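# Hang the towel from the low shelf over the rail

## Task

Pick up the towel lying on the low shelf and drape it across the rail so that a substantial portion hangs down on each side; the rail must stay upright, and the robot must not topple or finish leaning.

## Robot and tools

ROBOT. A LinearBot: an omnidirectional wheeled base with a column about 1.75 m tall. A carriage slides along the column (lift_m, 0 to 1 m) and carries two identical six-joint arms, left and right, each ending in a two-finger gripper. The arm bases sit roughly 0.57 m + lift_m above the floor, and carriage parts extend about 0.15 m lower. A hand reaches about 0.78 m from its shoulder but only about 0.38 m below the arm base. The hand is about 0.16 m long and 0.1 m wide (0.14 m when open), with thin tapered fingertips. Parked arm: joints 1 to 6 = 0, 0.05, 0.05, 1.45, 0, 0. Cameras: carriage_camera (fixed, forward, tilted about 20 degrees down), left_wrist_camera and right_wrist_camera (looking past the fingertips).

FRAMES. Base frame: origin on the floor below the base centre, x forward, y left, z up, metres. left_hand and right_hand in results are the midpoint between that hand's pads in this frame; quat_wxyz gives the hand's orientation (hand z along the fingers, opening along hand y; (1,0,0,0) is a hand pointing straight up with joints 1, 5, 6 at 0). base_odometry is relative to the base pose at scene start, derived from wheel rotation only (slip counts as motion; heading in rad, left positive, -3.142 to 3.142, may drift a degree or two).

move: one action plus optional camera choice. Arguments:
- base: a dict with exactly one key, a relative offset from where the base last reported itself: translate_m (metres, forward +, -2 to 2), strafe_m (metres, left +, -2 to 2) or rotate_rad (radians, counter-clockwise +, -6.3 to 6.3).
- joints: a single dict keyed by joint name covering both arms and the lift; every value is an absolute target, not an offset. lift_m 0 to 1 m. For each arm (prefix left_ or right_): joint1_rad -2.617 to 3.054 (yaw about vertical, 0 forward, + left); joint2_rad 0 to 3.141 (shoulder: 0 upper arm back and level, 1.57 vertical, 3.14 forward and level); joint3_rad 0 to 3.141 (elbow, 0 folded, 3.14 straight); joint4_rad -1.57 to 1.57 (wrist pitch, + lifts fingertips); joint5_rad -1.57 to 1.57 (wrist yaw, + turns fingertips to the right, opposite to joint1); joint6_rad -2.094 to 2.094 (roll about the finger axis, + clockwise viewed from the forearm); gripper_m 0 to 0.093 (pad gap in metres). Done tolerances: lift 0.004, joints 1-3 about 0.02-0.085, wrist 0.02-0.04, gripper 0.004.
- speeds: optional caps for this action only: translate_m and strafe_m 0.02-0.5 m/s, rotate_rad 0.05-1.57 rad/s, lift_m 0.08-0.25 m/s (defaults are the maxima).
- min_time_s: 0.1 to 8 s, lower bound on duration of each arm and gripper motion; smooths arm paths.
- cameras: list of carriage_camera, left_wrist_camera, right_wrist_camera or all; [] returns no images.
Motions start together; one action lasts at most 15 s, a base drive times out at 14 s. Unnamed joints may still be pushing at old targets. Unknown keys make a call invalid; out-of-range values get it refused, and a refusal or stop cancels later move/wait/finished_scene calls in that reply.

wait: seconds (0 to 10), plus cameras; commands nothing and returns state and images.
zoom_image: camera name and region [x0, y0, x1, y1] in image pixels (origin top-left, at most 504 by 504; images are 896x504).
read_manual: section "licences"; only licence texts.
finished_scene: scene (integer). First call only asks you to verify; calling it again ends the scene, and the result tells whether the task succeeded.

RESULT LINES. move is "done" or the worst status. Statuses: done; off_target (resting away from target, maybe still pushing); contact_stop or time_out (target dropped, holding in place); not_followed ("joint command not followed": arm targets withheld because arms would nearly collide; move the withheld arm clear alone first, then the other); limit_stop_at_motor_heat (resend the target). on_its_own lists uncommanded activity ("held at" is a target). motor_effort is percent of maximum, peak in brackets, with sizeable error; if lift effort keeps dropping while lowering, a hand or load is resting on something. Joint torques in N m, joints 1-3 wrap at ±28. Gripper readings: shut on nothing reads 0.000-0.001; gripping reads slightly narrower than the object; firm grips may say off_target. Release by commanding well above the reading. MOTOR HOT appears at 75 °C; at 100 °C (OVER-TEMPERATURE FAULT) that arm goes limp for 30-60 s or more.

CAUTIONS. The base halts on contact only after impact and may coast up to about 0.35 m at full speed (about 0.05 m at 0.1 m/s); drive slowly near furniture. If pinned, back off about 0.2 m along the way you came, repeating once if needed. Never reverse under a table edge. Arms have no contact stop: a blocked arm keeps pushing and snaps to target when freed. Do not let the arms strike or press each other. The robot can tip: keep the carriage low, arms close in and motions gentle when reaching or carrying; only images reveal a lean. Avoid holding arms stretched level for long (overheating). Hand readings are less accurate at long reach; arm moves of 0.1 m or more may arc off a straight path without min_time_s. Don't drop the towel, knock the rail over, slam or shove hard. The scene is judged after you finish, so the towel must stay draped without the robot.

Each tool is called in YAML: its name, and indented under it one key for each argument.

## Session

move:

Scene clock: 0.00 s.
Joint torques (N m): no reading
base_odometry: x=+0.000 y=+0.000 heading=+0.000
base_status: not commanded
joint_positions: lift_m=+0.300 left_joint1_rad=-0.008 left_joint2_rad=+0.038 left_joint3_rad=+0.056 left_joint4_rad=+1.461 left_joint5_rad=+0.046 left_joint6_rad=+0.033 left_gripper_m=+0.094 right_joint1_rad=+0.002 right_joint2_rad=+0.049 right_joint3_rad=+0.045 right_joint4_rad=+1.456 right_joint5_rad=-0.001 right_joint6_rad=+0.034 right_gripper_m=+0.094
joint_status: not commanded
motor_effort: lift_m=+23 drive_wheels=-2
left_hand: x=+0.2871 y=+0.3316 z=+1.3237 quat_wxyz=(+0.999, +0.024, +0.045, +0.011) (m; base frame)
right_hand: x=+0.2954 y=-0.3395 z=+1.3207 quat_wxyz=(+0.998, +0.001, +0.060, +0.018) (m; base frame)
pictures: carriage_camera, left_wrist_camera, right_wrist_camera

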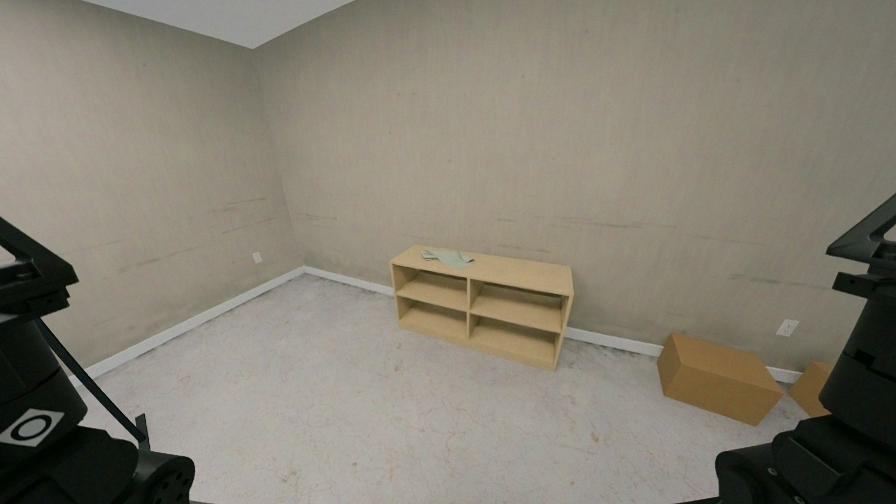

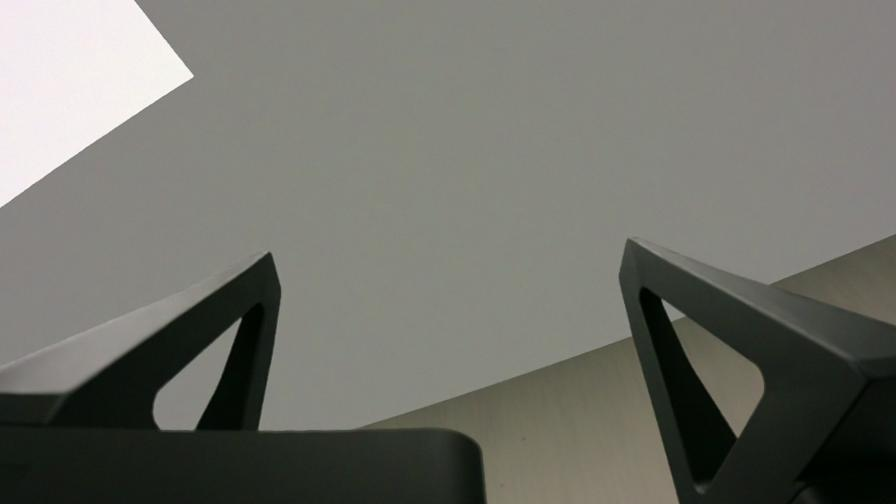

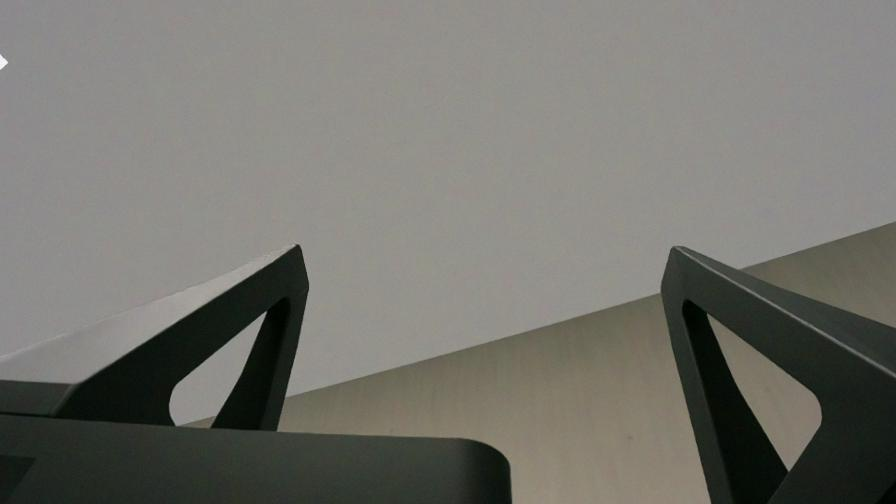

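zoom_image:
  camera: "carriage_camera"
  region: [370, 230, 600, 380]

move:
  base: {"rotate_rad": -1.4}
  cameras: ["carriage_camera"]

Scaled by 2.191 from the camera's 896x504 image, which has a finer 1280x720 frame.

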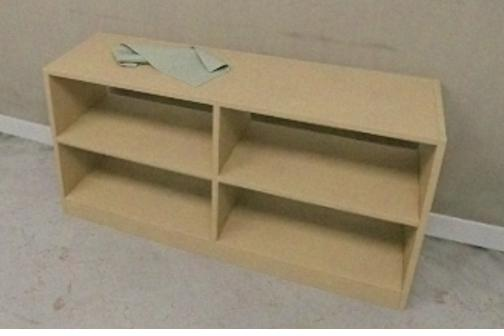

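Scene clock: 5.47 s.
Joint torques (N m): left_arm=[-0.32 3.96 5.78 -0.21 0 -0.07] | right_arm=[-0.14 3.99 6.13 -0.18 0.07 0.07]
move: done
base_odometry: x=+0.000 y=+0.000 heading=-1.400
base_status: done
joint_positions: lift_m=+0.300 left_joint1_rad=-0.008 left_joint2_rad=+0.038 left_joint3_rad=+0.056 left_joint4_rad=+1.461 left_joint5_rad=+0.046 left_joint6_rad=+0.033 left_gripper_m=+0.094 right_joint1_rad=+0.002 right_joint2_rad=+0.049 right_joint3_rad=+0.045 right_joint4_rad=+1.456 right_joint5_rad=+0.000 right_joint6_rad=+0.034 right_gripper_m=+0.094
joint_status: not commanded
motor_effort: lift_m=+23(23) drive_wheels=+7(15)
left_hand: x=+0.2872 y=+0.3316 z=+1.3236 quat_wxyz=(+0.999, +0.024, +0.046, +0.011) (m; base frame)
right_hand: x=+0.2954 y=-0.3396 z=+1.3207 quat_wxyz=(+0.998, +0.001, +0.060, +0.018) (m; base frame)
pictures: carriage_camera

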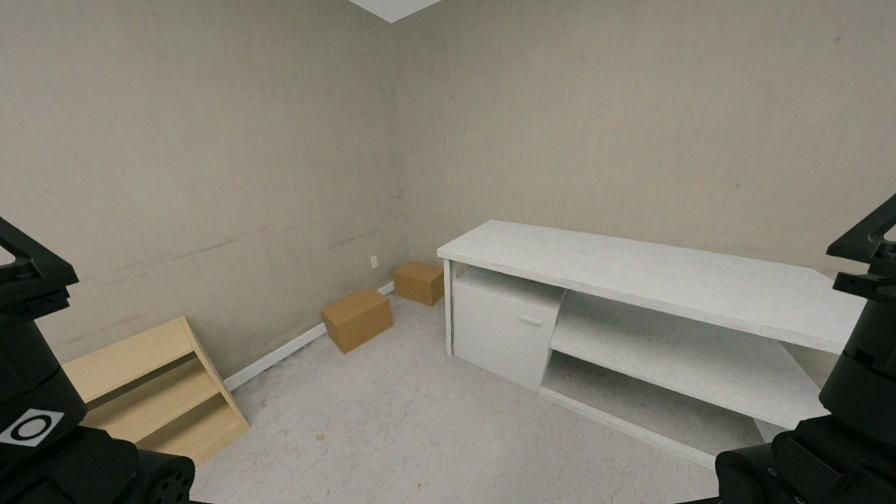

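move:
  base: {"rotate_rad": -1.5}
  cameras: ["carriage_camera"]

move:
  base: {"rotate_rad": -1.6}
  cameras: ["carriage_camera"]

Scene clock: 11.57 s.
Joint torques (N m): left_arm=[-0.27 4.05 5.75 -0.25 -0.01 -0.08] | right_arm=[-0.21 3.92 6.15 -0.18 0.07 0.07]
move: done
base_odometry: x=+0.000 y=+0.000 heading=-2.899
base_status: done
joint_positions: lift_m=+0.300 left_joint1_rad=-0.008 left_joint2_rad=+0.038 left_joint3_rad=+0.056 left_joint4_rad=+1.461 left_joint5_rad=+0.046 left_joint6_rad=+0.033 left_gripper_m=+0.094 right_joint1_rad=+0.002 right_joint2_rad=+0.049 right_joint3_rad=+0.045 right_joint4_rad=+1.456 right_joint5_rad=+0.000 right_joint6_rad=+0.034 right_gripper_m=+0.094
joint_status: not commanded
motor_effort: lift_m=+23(23) drive_wheels=+7(15)
left_hand: x=+0.2873 y=+0.3316 z=+1.3236 quat_wxyz=(+0.999, +0.024, +0.046, +0.011) (m; base frame)
right_hand: x=+0.2954 y=-0.3396 z=+1.3207 quat_wxyz=(+0.998, +0.001, +0.060, +0.018) (m; base frame)
pictures: carriage_camera

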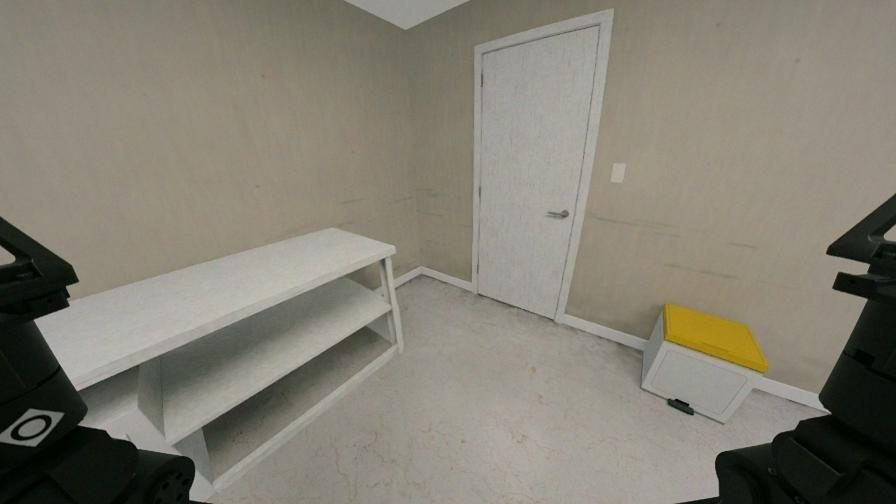

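Scene clock: 14.70 s.
Joint torques (N m): left_arm=[-0.32 4.08 5.79 -0.24 0.01 -0.06] | right_arm=[-0.24 3.95 6.16 -0.17 0.06 0.05]
move: done
base_odometry: x=+0.000 y=+0.000 heading=+1.785
base_status: done
joint_positions: lift_m=+0.300 left_joint1_rad=-0.008 left_joint2_rad=+0.038 left_joint3_rad=+0.056 left_joint4_rad=+1.461 left_joint5_rad=+0.046 left_joint6_rad=+0.033 left_gripper_m=+0.094 right_joint1_rad=+0.002 right_joint2_rad=+0.049 right_joint3_rad=+0.045 right_joint4_rad=+1.456 right_joint5_rad=+0.000 right_joint6_rad=+0.034 right_gripper_m=+0.094
joint_status: not commanded
motor_effort: lift_m=+23(23) drive_wheels=+7(15)
left_hand: x=+0.2873 y=+0.3316 z=+1.3236 quat_wxyz=(+0.999, +0.024, +0.046, +0.011) (m; base frame)
right_hand: x=+0.2954 y=-0.3397 z=+1.3207 quat_wxyz=(+0.998, +0.001, +0.060, +0.018) (m; base frame)
pictures: carriage_camera

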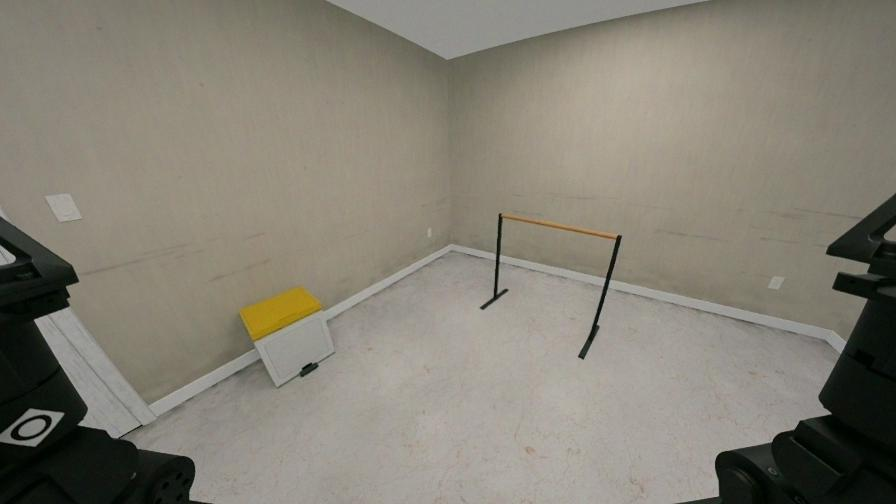

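move:
  base: {"rotate_rad": -2.181}
  cameras: []

move:
  base: {"strafe_m": 0.69}
  cameras: ["carriage_camera"]

move:
  base: {"translate_m": 0.73}
  cameras: ["carriage_camera"]

zoom_image:
  camera: "carriage_camera"
  region: [250, 150, 650, 450]

Scene clock: 40.67 s.
Joint torques (N m): left_arm=[-0.35 4 5.81 -0.22 0.01 -0.07] | right_arm=[-0.27 3.93 6.19 -0.18 0.06 0.07]
move: done
base_odometry: x=+0.000 y=+0.000 heading=-0.396
base_status: done
joint_positions: lift_m=+0.300 left_joint1_rad=-0.008 left_joint2_rad=+0.038 left_joint3_rad=+0.056 left_joint4_rad=+1.460 left_joint5_rad=+0.046 left_joint6_rad=+0.033 left_gripper_m=+0.094 right_joint1_rad=+0.002 right_joint2_rad=+0.049 right_joint3_rad=+0.045 right_joint4_rad=+1.455 right_joint5_rad=+0.001 right_joint6_rad=+0.034 right_gripper_m=+0.094
joint_status: not commanded
motor_effort: lift_m=+23(23) drive_wheels=+7(16)
left_hand: x=+0.2875 y=+0.3316 z=+1.3236 quat_wxyz=(+0.999, +0.024, +0.046, +0.011) (m; base frame)
right_hand: x=+0.2955 y=-0.3397 z=+1.3207 quat_wxyz=(+0.998, +0.001, +0.060, +0.018) (m; base frame)
pictures: none
No camera images: "cameras" was empty.

Scene clock: 44.27 s.
Joint torques (N m): left_arm=[-0.27 3.99 5.83 -0.2 0 -0.1] | right_arm=[-0.2 3.97 6.15 -0.18 0.07 0.06]
move: done
base_odometry: x=+0.267 y=+0.636 heading=-0.397
base_status: done
joint_positions: lift_m=+0.300 left_joint1_rad=-0.009 left_joint2_rad=+0.038 left_joint3_rad=+0.056 left_joint4_rad=+1.460 left_joint5_rad=+0.046 left_joint6_rad=+0.033 left_gripper_m=+0.094 right_joint1_rad=+0.002 right_joint2_rad=+0.049 right_joint3_rad=+0.045 right_joint4_rad=+1.455 right_joint5_rad=+0.000 right_joint6_rad=+0.034 right_gripper_m=+0.094
joint_status: not commanded
motor_effort: lift_m=+23(23) drive_wheels=-6(17)
left_hand: x=+0.2875 y=+0.3315 z=+1.3236 quat_wxyz=(+0.999, +0.024, +0.046, +0.011) (m; base frame)
right_hand: x=+0.2955 y=-0.3396 z=+1.3207 quat_wxyz=(+0.998, +0.001, +0.060, +0.018) (m; base frame)
pictures: carriage_camera

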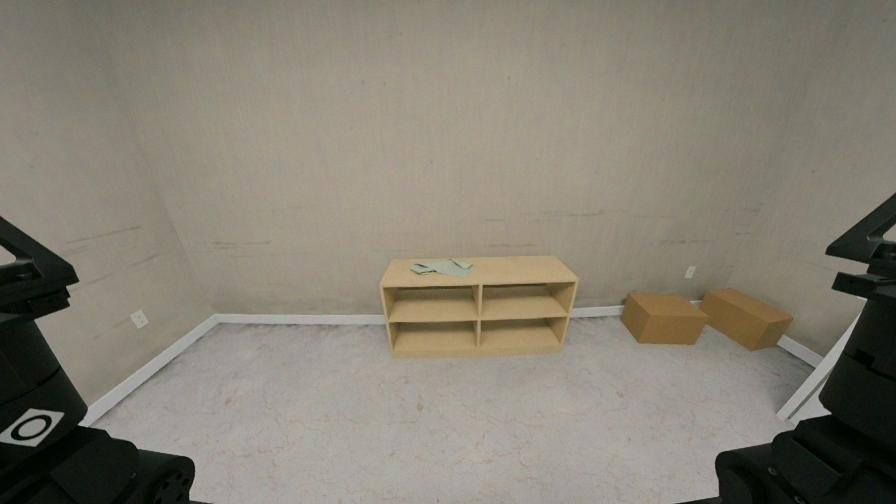

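Scene clock: 47.97 s.
Joint torques (N m): left_arm=[-0.31 4 5.72 -0.17 0 -0.07] | right_arm=[-0.21 4 6.23 -0.22 0.06 0.06]
move: done
base_odometry: x=+0.941 y=+0.355 heading=-0.396
base_status: done
joint_positions: lift_m=+0.300 left_joint1_rad=-0.009 left_joint2_rad=+0.038 left_joint3_rad=+0.056 left_joint4_rad=+1.460 left_joint5_rad=+0.046 left_joint6_rad=+0.033 left_gripper_m=+0.094 right_joint1_rad=+0.002 right_joint2_rad=+0.049 right_joint3_rad=+0.045 right_joint4_rad=+1.456 right_joint5_rad=+0.000 right_joint6_rad=+0.034 right_gripper_m=+0.094
joint_status: not commanded
motor_effort: lift_m=+23(23) drive_wheels=-5(14)
left_hand: x=+0.2875 y=+0.3315 z=+1.3236 quat_wxyz=(+0.999, +0.024, +0.046, +0.011) (m; base frame)
right_hand: x=+0.2953 y=-0.3396 z=+1.3207 quat_wxyz=(+0.998, +0.001, +0.059, +0.018) (m; base frame)
pictures: carriage_camera

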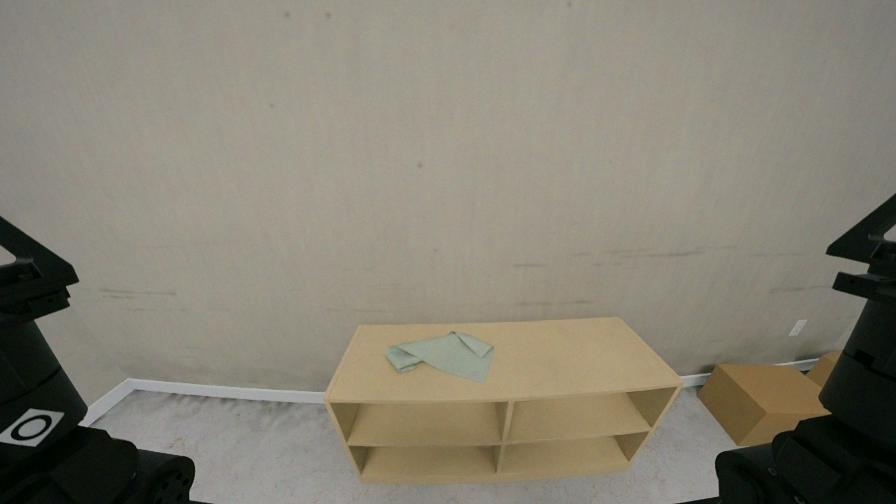

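Scaled by 1.260 from the camera's 896x504 image, which has a finer 1280x720 frame.

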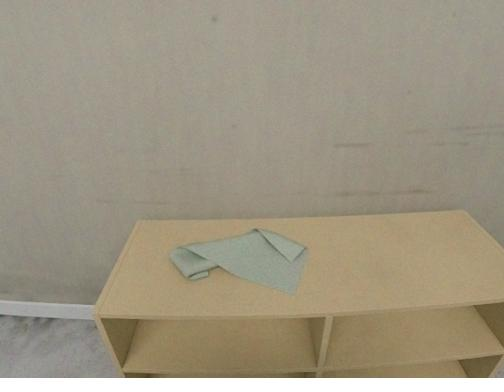

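zoom_image:
  camera: "carriage_camera"
  region: [370, 315, 520, 405]

Scaled by 3.360 from the camera's 896x504 image, which has a finer 1280x720 frame.

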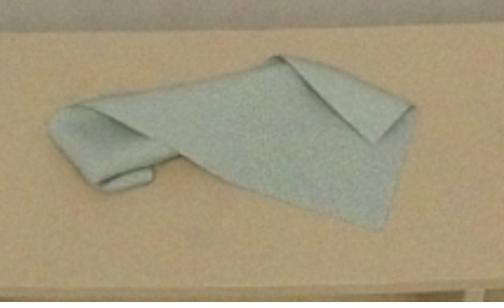

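move:
  base: {"translate_m": 0.22}
  speeds: {"translate_m": 0.2}
  joints: {"lift_m": 0.52}
  cameras: ["carriage_camera"]

move:
  joints: {"left_joint1_rad": -0.405, "left_joint2_rad": 2.918, "left_joint3_rad": 1.702, "left_joint4_rad": -0.355, "left_joint5_rad": 0, "left_joint6_rad": 0.5, "right_joint1_rad": 0.562, "right_joint2_rad": 2.949, "right_joint3_rad": 1.789, "right_joint4_rad": -0.41, "right_joint5_rad": 0, "right_joint6_rad": -0.65}
  min_time_s: 4

Scene clock: 87.47 s.
Joint torques (N m): left_arm=[-0.23 4.05 5.79 -0.2 -0.02 -0.08] | right_arm=[-0.14 4.08 6.16 -0.17 0.05 0.06]
move: done
base_odometry: x=+1.144 y=+0.270 heading=-0.396
base_status: done
joint_positions: lift_m=+0.520 left_joint1_rad=-0.009 left_joint2_rad=+0.038 left_joint3_rad=+0.056 left_joint4_rad=+1.460 left_joint5_rad=+0.046 left_joint6_rad=+0.033 left_gripper_m=+0.094 right_joint1_rad=+0.002 right_joint2_rad=+0.049 right_joint3_rad=+0.045 right_joint4_rad=+1.456 right_joint5_rad=+0.000 right_joint6_rad=+0.034 right_gripper_m=+0.094
joint_status: all done
motor_effort: lift_m=+24(30) drive_wheels=-4(13)
left_hand: x=+0.2875 y=+0.3315 z=+1.5435 quat_wxyz=(+0.999, +0.024, +0.046, +0.011) (m; base frame)
right_hand: x=+0.2954 y=-0.3396 z=+1.5405 quat_wxyz=(+0.998, +0.001, +0.060, +0.018) (m; base frame)
pictures: carriage_camera
camera_calibration:
carriage_camera: T_world_to_cam=[[-0.00559344, -0.999683, -0.0245389, 0.0392076], [-0.377647, 0.0248338, -0.925616, 1.49207], [0.925933, 0.00408966, -0.377667, 0.390218], [0, 0, 0, 1]] pos_world=[0.202381, 0.000545588, 1.52942]

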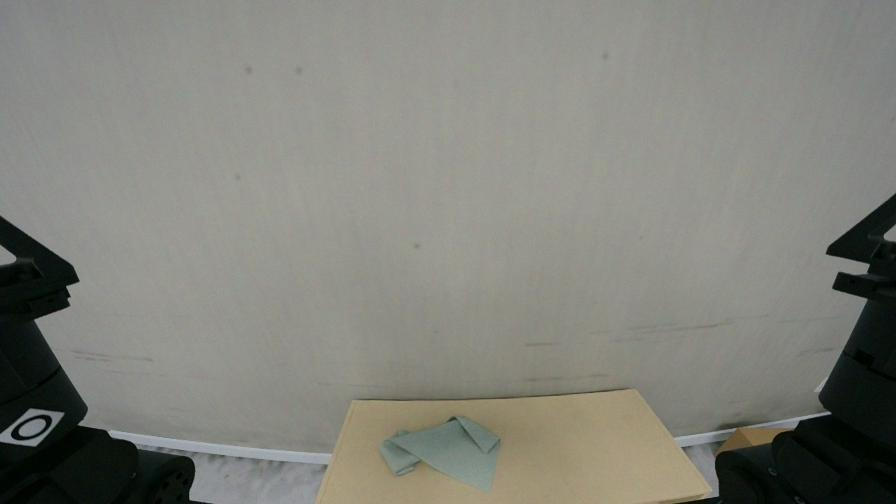

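Scene clock: 91.77 s.
Joint torques (N m): left_arm=[-0.87 -11 5.03 0.36 -0.02 0] | right_arm=[0.38 -12.68 5.59 0.23 0.03 -0.06]
move: done
base_odometry: x=+1.144 y=+0.270 heading=-0.396
base_status: not commanded
joint_positions: lift_m=+0.520 left_joint1_rad=-0.399 left_joint2_rad=+2.882 left_joint3_rad=+1.694 left_joint4_rad=-0.334 left_joint5_rad=+0.010 left_joint6_rad=+0.492 left_gripper_m=+0.094 right_joint1_rad=+0.556 right_joint2_rad=+2.906 right_joint3_rad=+1.780 right_joint4_rad=-0.392 right_joint5_rad=+0.000 right_joint6_rad=-0.639 right_gripper_m=+0.094
joint_status: all done
motor_effort: lift_m=+24(24) drive_wheels=+5(5)
left_hand: x=+0.6642 y=+0.1694 z=+0.8418 quat_wxyz=(+0.025, +0.431, +0.902, -0.004) (m; base frame)
right_hand: x=+0.6462 y=-0.1027 z=+0.8451 quat_wxyz=(+0.026, -0.562, +0.826, -0.001) (m; base frame)
pictures: carriage_camera, left_wrist_camera, right_wrist_camera
camera_calibration:
carriage_camera: T_world_to_cam=[[-0.00559344, -0.999683, -0.0245389, 0.0392076], [-0.377647, 0.0248338, -0.925616, 1.49207], [0.925933, 0.00408966, -0.377667, 0.390218], [0, 0, 0, 1]] pos_world=[0.202381, 0.000545588, 1.52942]
left_wrist_camera: T_world_to_cam=[[-0.792411, -0.609969, 0.00478341, 0.626635], [-0.506731, 0.662619, 0.551507, -0.235898], [-0.339572, 0.434596, -0.834156, 0.977686], [0, 0, 0, 1]] pos_world=[0.70901, 0.113639, 0.942645]
right_wrist_camera: T_world_to_cam=[[0.922203, -0.385648, -0.0285774, -0.599507], [-0.31068, -0.782876, 0.539058, -0.320715], [-0.230259, -0.488243, -0.841784, 0.938591], [0, 0, 0, 1]] pos_world=[0.669347, -0.0240187, 0.945842]

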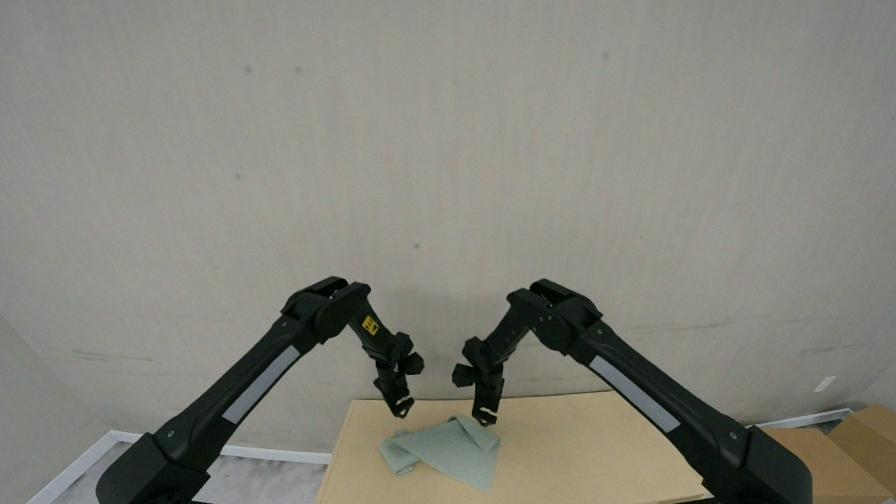

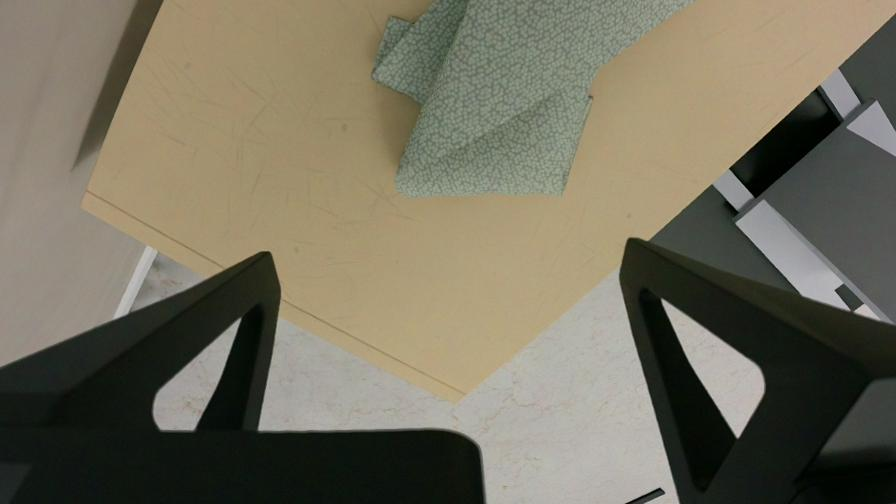

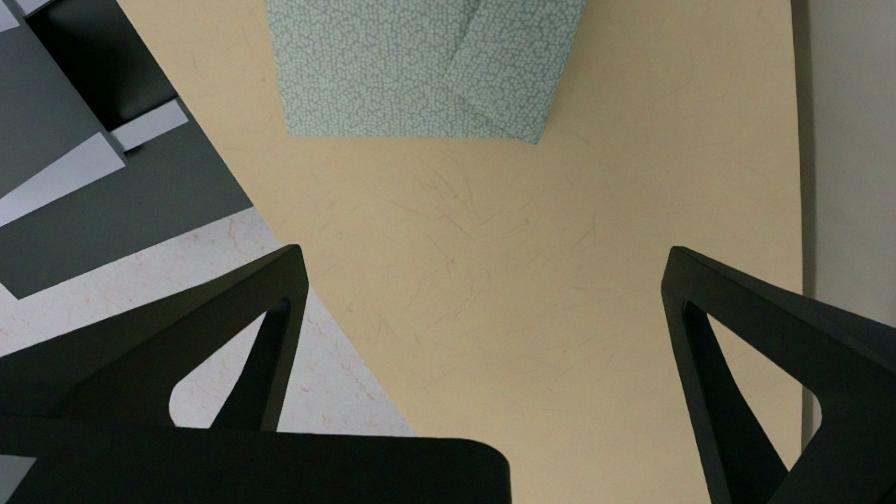

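move:
  joints: {"lift_m": 0.38, "left_joint1_rad": -0.39, "left_joint2_rad": 2.866, "left_joint3_rad": 1.435, "left_joint4_rad": -0.19, "left_joint6_rad": 0.575, "right_joint1_rad": 0.62, "right_joint2_rad": 2.95, "right_joint3_rad": 1.69, "right_joint4_rad": -0.36, "right_joint6_rad": -0.545}
  min_time_s: 2

Scene clock: 106.80 s.
Joint torques (N m): left_arm=[0.17 -14.08 1.96 0.45 -0.01 -0.01] | right_arm=[0.5 -12.86 2.95 0.38 0.04 0.17]
move: done
base_odometry: x=+1.144 y=+0.270 heading=-0.396
base_status: not commanded
joint_positions: lift_m=+0.380 left_joint1_rad=-0.395 left_joint2_rad=+2.882 left_joint3_rad=+1.444 left_joint4_rad=-0.208 left_joint5_rad=+0.008 left_joint6_rad=+0.567 left_gripper_m=+0.094 right_joint1_rad=+0.613 right_joint2_rad=+2.918 right_joint3_rad=+1.704 right_joint4_rad=-0.373 right_joint5_rad=+0.000 right_joint6_rad=-0.555 right_gripper_m=+0.094
joint_status: all done
motor_effort: lift_m=+20(20) drive_wheels=+5(5)
left_hand: x=+0.5859 y=+0.2042 z=+0.6728 quat_wxyz=(-0.037, +0.462, +0.886, -0.007) (m; base frame)
right_hand: x=+0.6041 y=-0.1007 z=+0.6892 quat_wxyz=(-0.008, -0.552, +0.834, +0.000) (m; base frame)
pictures: carriage_camera, left_wrist_camera, right_wrist_camera
camera_calibration:
carriage_camera: T_world_to_cam=[[-0.00559344, -0.999683, -0.0245389, 0.0357859], [-0.377647, 0.0248338, -0.925616, 1.363], [0.925933, 0.00408966, -0.377667, 0.337555], [0, 0, 0, 1]] pos_world=[0.202381, 0.000545588, 1.38998]
left_wrist_camera: T_world_to_cam=[[-0.829865, -0.553735, 0.0685732, 0.554175], [-0.391889, 0.665923, 0.634799, -0.329381], [-0.397175, 0.499924, -0.769629, 0.771914], [0, 0, 0, 1]] pos_world=[0.637394, 0.14031, 0.765176]
right_wrist_camera: T_world_to_cam=[[0.908894, -0.411548, -0.0673802, -0.532198], [-0.298103, -0.754154, 0.585137, -0.284636], [-0.291627, -0.511741, -0.80813, 0.810136], [0, 0, 0, 1]] pos_world=[0.635118, -0.0191045, 0.785387]

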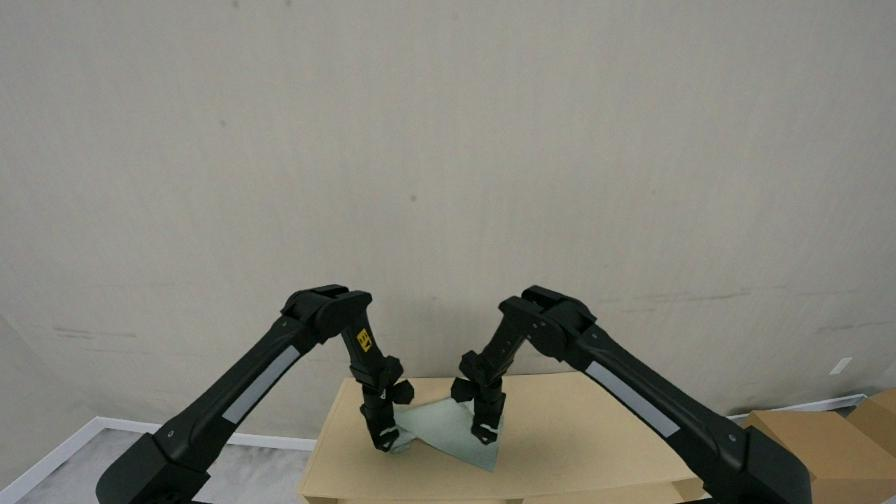

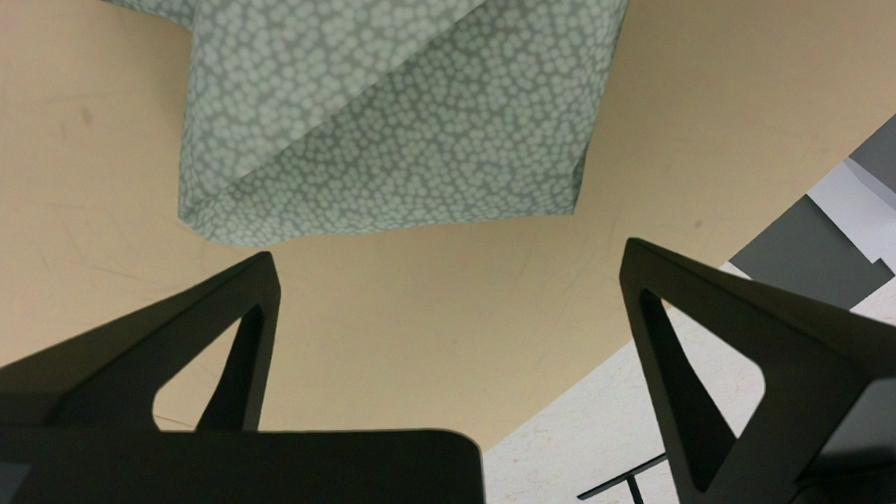

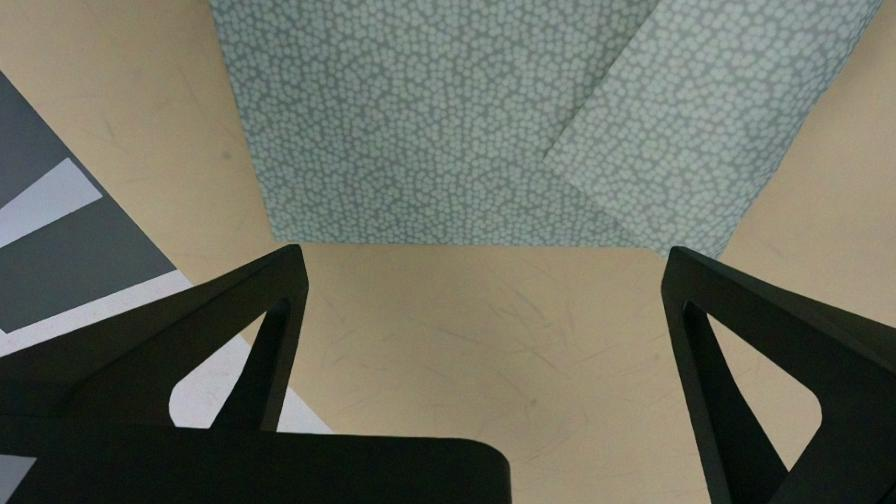

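move:
  joints: {"left_joint1_rad": -0.355, "left_joint2_rad": 2.8, "left_joint3_rad": 1.375, "left_joint4_rad": -0.12, "left_joint6_rad": 0.6}
  min_time_s: 1
  cameras: []

move:
  joints: {"lift_m": 0.31}
  speeds: {"lift_m": 0.1}

Scene clock: 116.53 s.
Joint torques (N m): left_arm=[0.14 -14.65 2.14 0.63 -0.01 0.01] | right_arm=[0.43 -12.9 2.97 0.4 0.03 0.17]
move: done
base_odometry: x=+1.144 y=+0.270 heading=-0.396
base_status: not commanded
joint_positions: lift_m=+0.380 left_joint1_rad=-0.360 left_joint2_rad=+2.822 left_joint3_rad=+1.385 left_joint4_rad=-0.138 left_joint5_rad=+0.008 left_joint6_rad=+0.593 left_gripper_m=+0.094 right_joint1_rad=+0.613 right_joint2_rad=+2.918 right_joint3_rad=+1.704 right_joint4_rad=-0.373 right_joint5_rad=+0.000 right_joint6_rad=-0.555 right_gripper_m=+0.094
joint_status: all done
motor_effort: lift_m=+19(20) drive_wheels=+5(5)
left_hand: x=+0.6026 y=+0.2109 z=+0.6872 quat_wxyz=(-0.002, +0.459, +0.889, -0.004) (m; base frame)
right_hand: x=+0.6042 y=-0.1006 z=+0.6892 quat_wxyz=(-0.008, -0.551, +0.834, +0.000) (m; base frame)
pictures: none
No camera images: "cameras" was empty.

Scene clock: 117.63 s.
Joint torques (N m): left_arm=[-0.25 -10.48 2.33 1.12 -0.15 -0.1] | right_arm=[-0.35 -9.99 3.41 0.8 -0.31 0.02]
move: done
base_odometry: x=+1.144 y=+0.270 heading=-0.396
base_status: not commanded
joint_positions: lift_m=+0.311 left_joint1_rad=-0.356 left_joint2_rad=+2.774 left_joint3_rad=+1.385 left_joint4_rad=-0.180 left_joint5_rad=+0.024 left_joint6_rad=+0.601 left_gripper_m=+0.094 right_joint1_rad=+0.622 right_joint2_rad=+2.885 right_joint3_rad=+1.702 right_joint4_rad=-0.416 right_joint5_rad=+0.031 right_joint6_rad=-0.539 right_gripper_m=+0.094
joint_status: all done
motor_effort: lift_m=+16(18) drive_wheels=+6(7)
left_hand: x=+0.6097 y=+0.2068 z=+0.6343 quat_wxyz=(+0.002, +0.461, +0.887, -0.012) (m; base frame)
right_hand: x=+0.6060 y=-0.1014 z=+0.6325 quat_wxyz=(-0.014, -0.549, +0.836, -0.016) (m; base frame)
pictures: carriage_camera, left_wrist_camera, right_wrist_camera
camera_calibration:
carriage_camera: T_world_to_cam=[[-0.00559344, -0.999683, -0.0245389, 0.0340808], [-0.377647, 0.0248338, -0.925616, 1.29868], [0.925933, 0.00408966, -0.377667, 0.311312], [0, 0, 0, 1]] pos_world=[0.202381, 0.000545588, 1.32049]
left_wrist_camera: T_world_to_cam=[[-0.830267, -0.555937, 0.0398887, 0.596845], [-0.434799, 0.690803, 0.577703, -0.240132], [-0.348721, 0.462304, -0.815272, 0.757687], [0, 0, 0, 1]] pos_world=[0.655353, 0.14741, 0.732638]
right_wrist_camera: T_world_to_cam=[[0.906634, -0.419344, -0.046527, -0.55062], [-0.307757, -0.732722, 0.606963, -0.257245], [-0.288618, -0.535974, -0.793367, 0.750918], [0, 0, 0, 1]] pos_world=[0.636771, -0.0169166, 0.726273]

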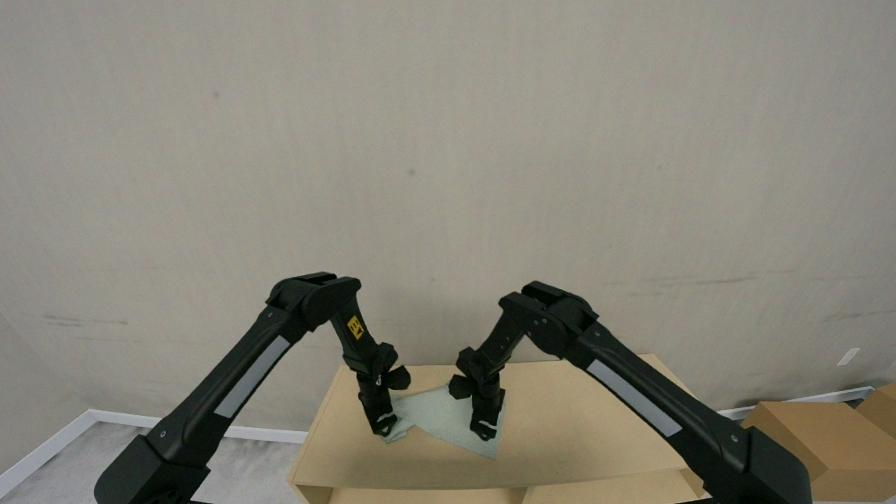

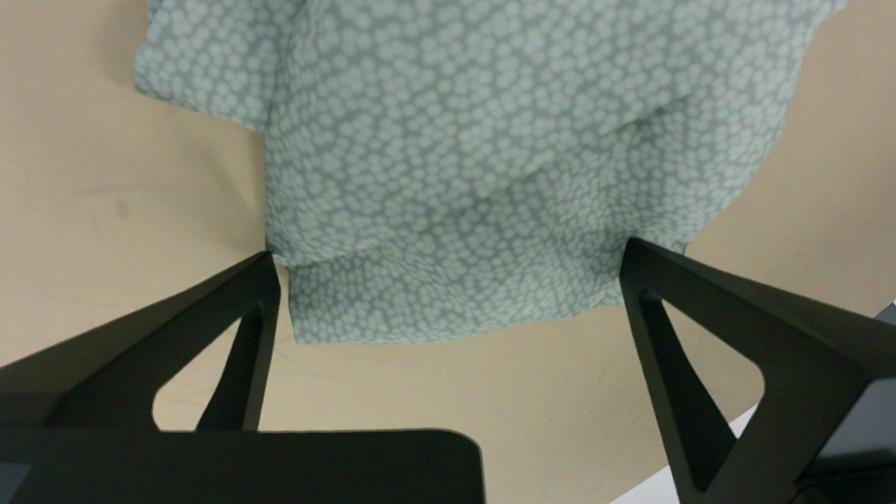

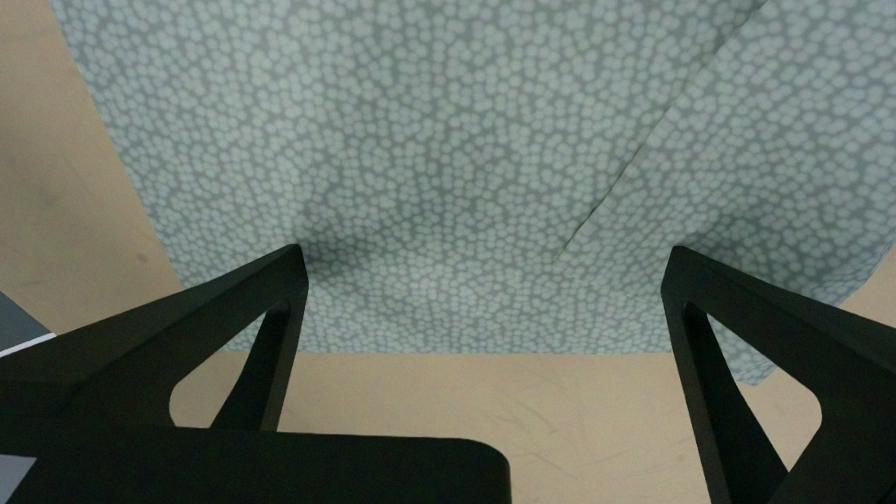

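move:
  joints: {"left_gripper_m": 0.0, "right_gripper_m": 0.0}
  min_time_s: 2.5

Scene clock: 125.73 s.
Joint torques (N m): left_arm=[-0.21 -10.37 2.65 1.17 -0.32 -0.09] | right_arm=[0.58 -10.29 3.3 0.4 -0.55 0]
move: off_target
base_odometry: x=+1.144 y=+0.270 heading=-0.396
base_status: not commanded
joint_positions: lift_m=+0.311 left_joint1_rad=-0.357 left_joint2_rad=+2.774 left_joint3_rad=+1.382 left_joint4_rad=-0.186 left_joint5_rad=+0.038 left_joint6_rad=+0.601 left_gripper_m=+0.008 right_joint1_rad=+0.612 right_joint2_rad=+2.885 right_joint3_rad=+1.704 right_joint4_rad=-0.364 right_joint5_rad=+0.051 right_joint6_rad=-0.539 right_gripper_m=+0.006
joint_status: left_gripper_m off_target (ended at +0.008, target +0.000); right_gripper_m off_target (ended at +0.006, target +0.000)
motor_effort: lift_m=+16(16) drive_wheels=+5(6)
left_hand: x=+0.6063 y=+0.2054 z=+0.6341 quat_wxyz=(-0.001, +0.461, +0.887, -0.019) (m; base frame)
right_hand: x=+0.6218 y=-0.0999 z=+0.6330 quat_wxyz=(+0.014, -0.544, +0.839, -0.025) (m; base frame)
pictures: carriage_camera, left_wrist_camera, right_wrist_camera
camera_calibration:
carriage_camera: T_world_to_cam=[[-0.00559344, -0.999683, -0.0245389, 0.0340805], [-0.377647, 0.0248338, -0.925616, 1.29867], [0.925933, 0.00408966, -0.377667, 0.311308], [0, 0, 0, 1]] pos_world=[0.202381, 0.000545588, 1.32048]
left_wrist_camera: T_world_to_cam=[[-0.829857, -0.555198, 0.0556091, 0.582946], [-0.427337, 0.69648, 0.576453, -0.245441], [-0.358776, 0.45461, -0.815236, 0.764622], [0, 0, 0, 1]] pos_world=[0.653204, 0.14699, 0.732415]
right_wrist_camera: T_world_to_cam=[[0.903645, -0.428278, -0.00170182, -0.591707], [-0.348727, -0.738091, 0.57759, -0.20799], [-0.248625, -0.521343, -0.816325, 0.747793], [0, 0, 0, 1]] pos_world=[0.648081, -0.017074, 0.729568]

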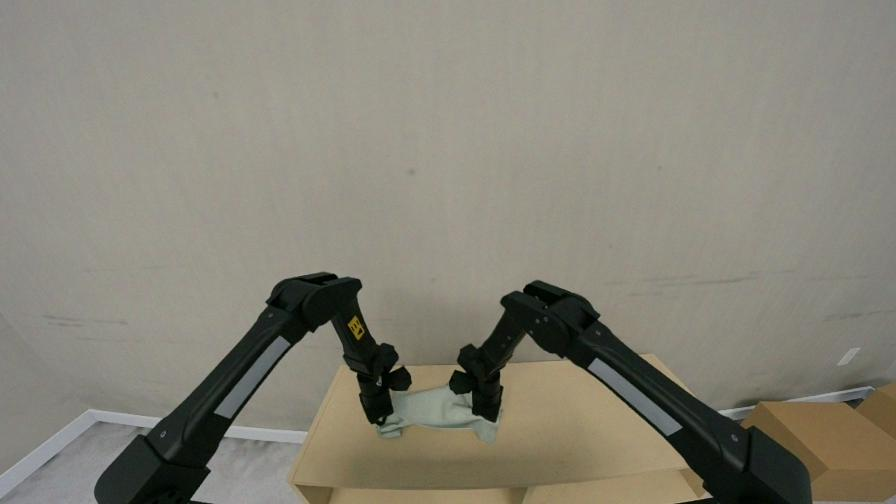

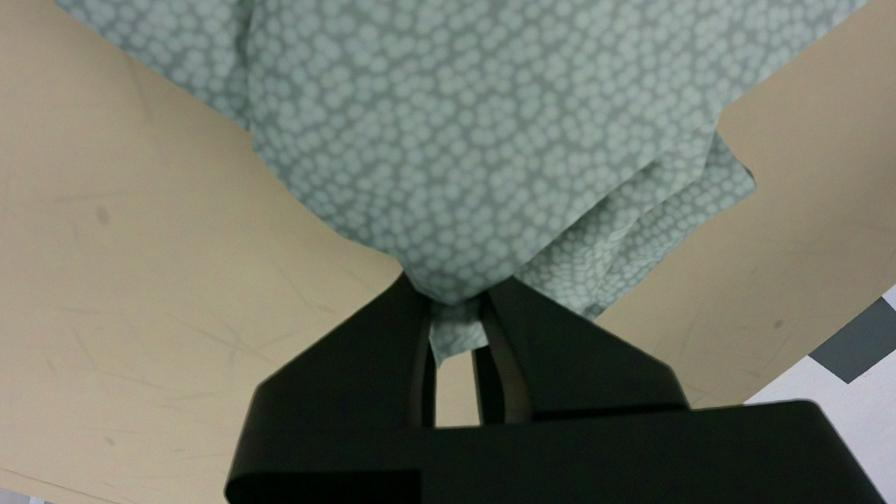

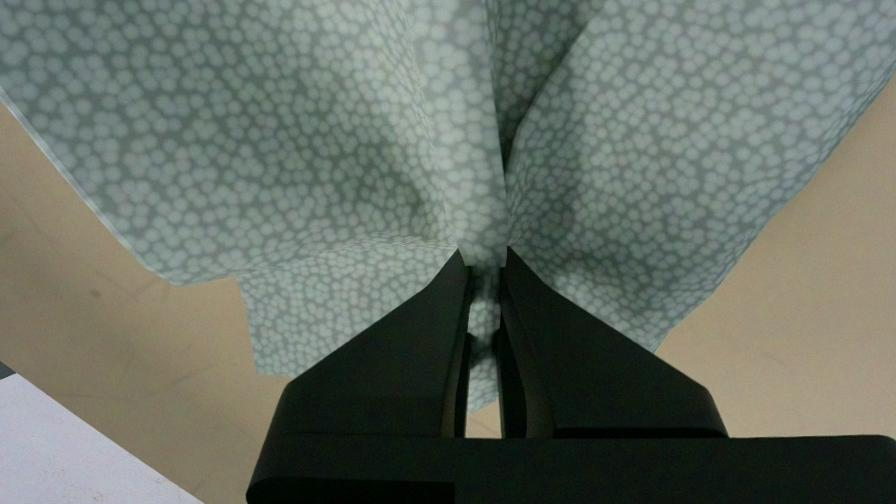

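move:
  joints: {"lift_m": 0.7}
  cameras: ["carriage_camera"]

move:
  base: {"translate_m": -0.5}
  speeds: {"translate_m": 0.3}

Scene clock: 130.37 s.
Joint torques (N m): left_arm=[-0.18 -10.76 2.69 0.68 -0.02 -0.1] | right_arm=[0.24 -12.88 3.51 0.24 0 0]
move: done
base_odometry: x=+1.144 y=+0.270 heading=-0.396
base_status: not commanded
joint_positions: lift_m=+0.700 left_joint1_rad=-0.357 left_joint2_rad=+2.777 left_joint3_rad=+1.382 left_joint4_rad=-0.130 left_joint5_rad=+0.010 left_joint6_rad=+0.601 left_gripper_m=+0.008 right_joint1_rad=+0.615 right_joint2_rad=+2.917 right_joint3_rad=+1.698 right_joint4_rad=-0.357 right_joint5_rad=+0.003 right_joint6_rad=-0.539 right_gripper_m=+0.005
joint_status: all done
motor_effort: lift_m=+25(30) drive_wheels=+5(6)
left_hand: x=+0.6198 y=+0.2056 z=+1.0221 quat_wxyz=(+0.023, +0.461, +0.887, -0.002) (m; base frame)
right_hand: x=+0.6051 y=-0.0995 z=+1.0078 quat_wxyz=(-0.003, -0.546, +0.838, -0.002) (m; base frame)
pictures: carriage_camera
camera_calibration:
carriage_camera: T_world_to_cam=[[-0.00559344, -0.999683, -0.0245389, 0.0436229], [-0.377647, 0.0248338, -0.925616, 1.65861], [0.925933, 0.00408966, -0.377667, 0.45817], [0, 0, 0, 1]] pos_world=[0.202381, 0.000545588, 1.70935]

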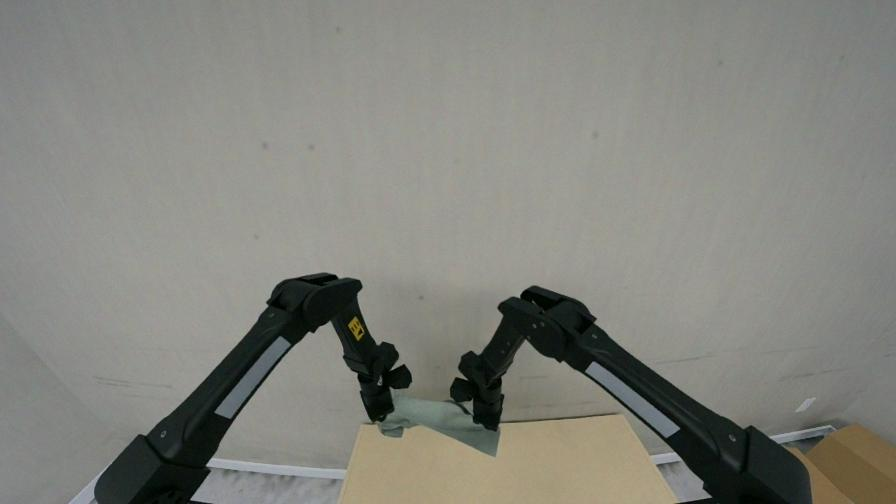

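Scene clock: 133.53 s.
Joint torques (N m): left_arm=[-0.13 -10.63 2.59 0.62 0 -0.08] | right_arm=[-0.64 -12.74 3.52 0.22 0.01 0.01]
move: done
base_odometry: x=+0.682 y=+0.463 heading=-0.395
base_status: done
joint_positions: lift_m=+0.700 left_joint1_rad=-0.357 left_joint2_rad=+2.777 left_joint3_rad=+1.382 left_joint4_rad=-0.122 left_joint5_rad=+0.008 left_joint6_rad=+0.601 left_gripper_m=+0.008 right_joint1_rad=+0.622 right_joint2_rad=+2.917 right_joint3_rad=+1.698 right_joint4_rad=-0.354 right_joint5_rad=+0.002 right_joint6_rad=-0.539 right_gripper_m=+0.005
joint_status: not commanded
motor_effort: lift_m=+25(25) drive_wheels=-6(22)
left_hand: x=+0.6216 y=+0.2050 z=+1.0222 quat_wxyz=(+0.027, +0.461, +0.887, -0.001) (m; base frame)
right_hand: x=+0.6039 y=-0.0966 z=+1.0078 quat_wxyz=(-0.001, -0.549, +0.836, -0.001) (m; base frame)
pictures: carriage_camera, left_wrist_camera, right_wrist_camera
camera_calibration:
carriage_camera: T_world_to_cam=[[-0.00559344, -0.999683, -0.0245389, 0.0436229], [-0.377647, 0.0248338, -0.925616, 1.65861], [0.925933, 0.00408966, -0.377667, 0.45817], [0, 0, 0, 1]] pos_world=[0.202381, 0.000545588, 1.70935]
left_wrist_camera: T_world_to_cam=[[-0.831627, -0.555318, -0.00427815, 0.636103], [-0.465281, 0.692542, 0.551271, -0.412197], [-0.303168, 0.460442, -0.834316, 1.07046], [0, 0, 0, 1]] pos_world=[0.661742, 0.14582, 1.12305]
right_wrist_camera: T_world_to_cam=[[0.906856, -0.417356, -0.058539, -0.517098], [-0.310654, -0.755848, 0.576358, -0.451741], [-0.284793, -0.504488, -0.815098, 1.07329], [0, 0, 0, 1]] pos_world=[0.634265, -0.0157985, 1.10493]

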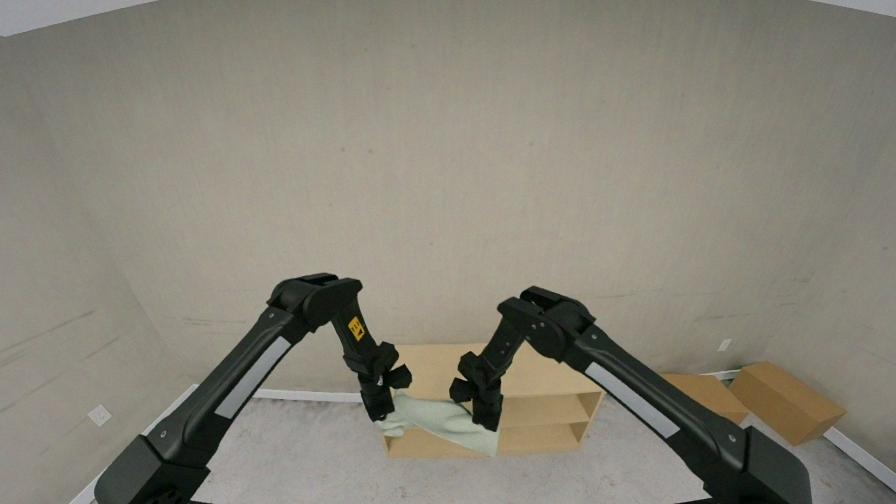

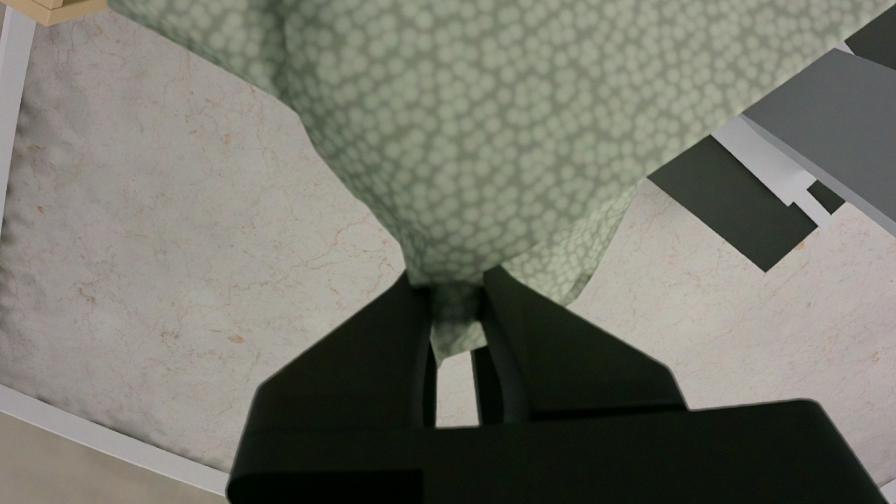

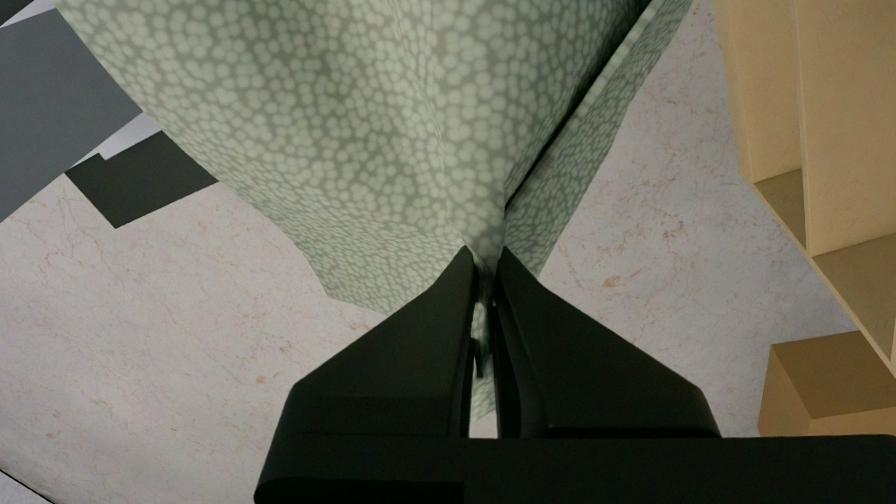

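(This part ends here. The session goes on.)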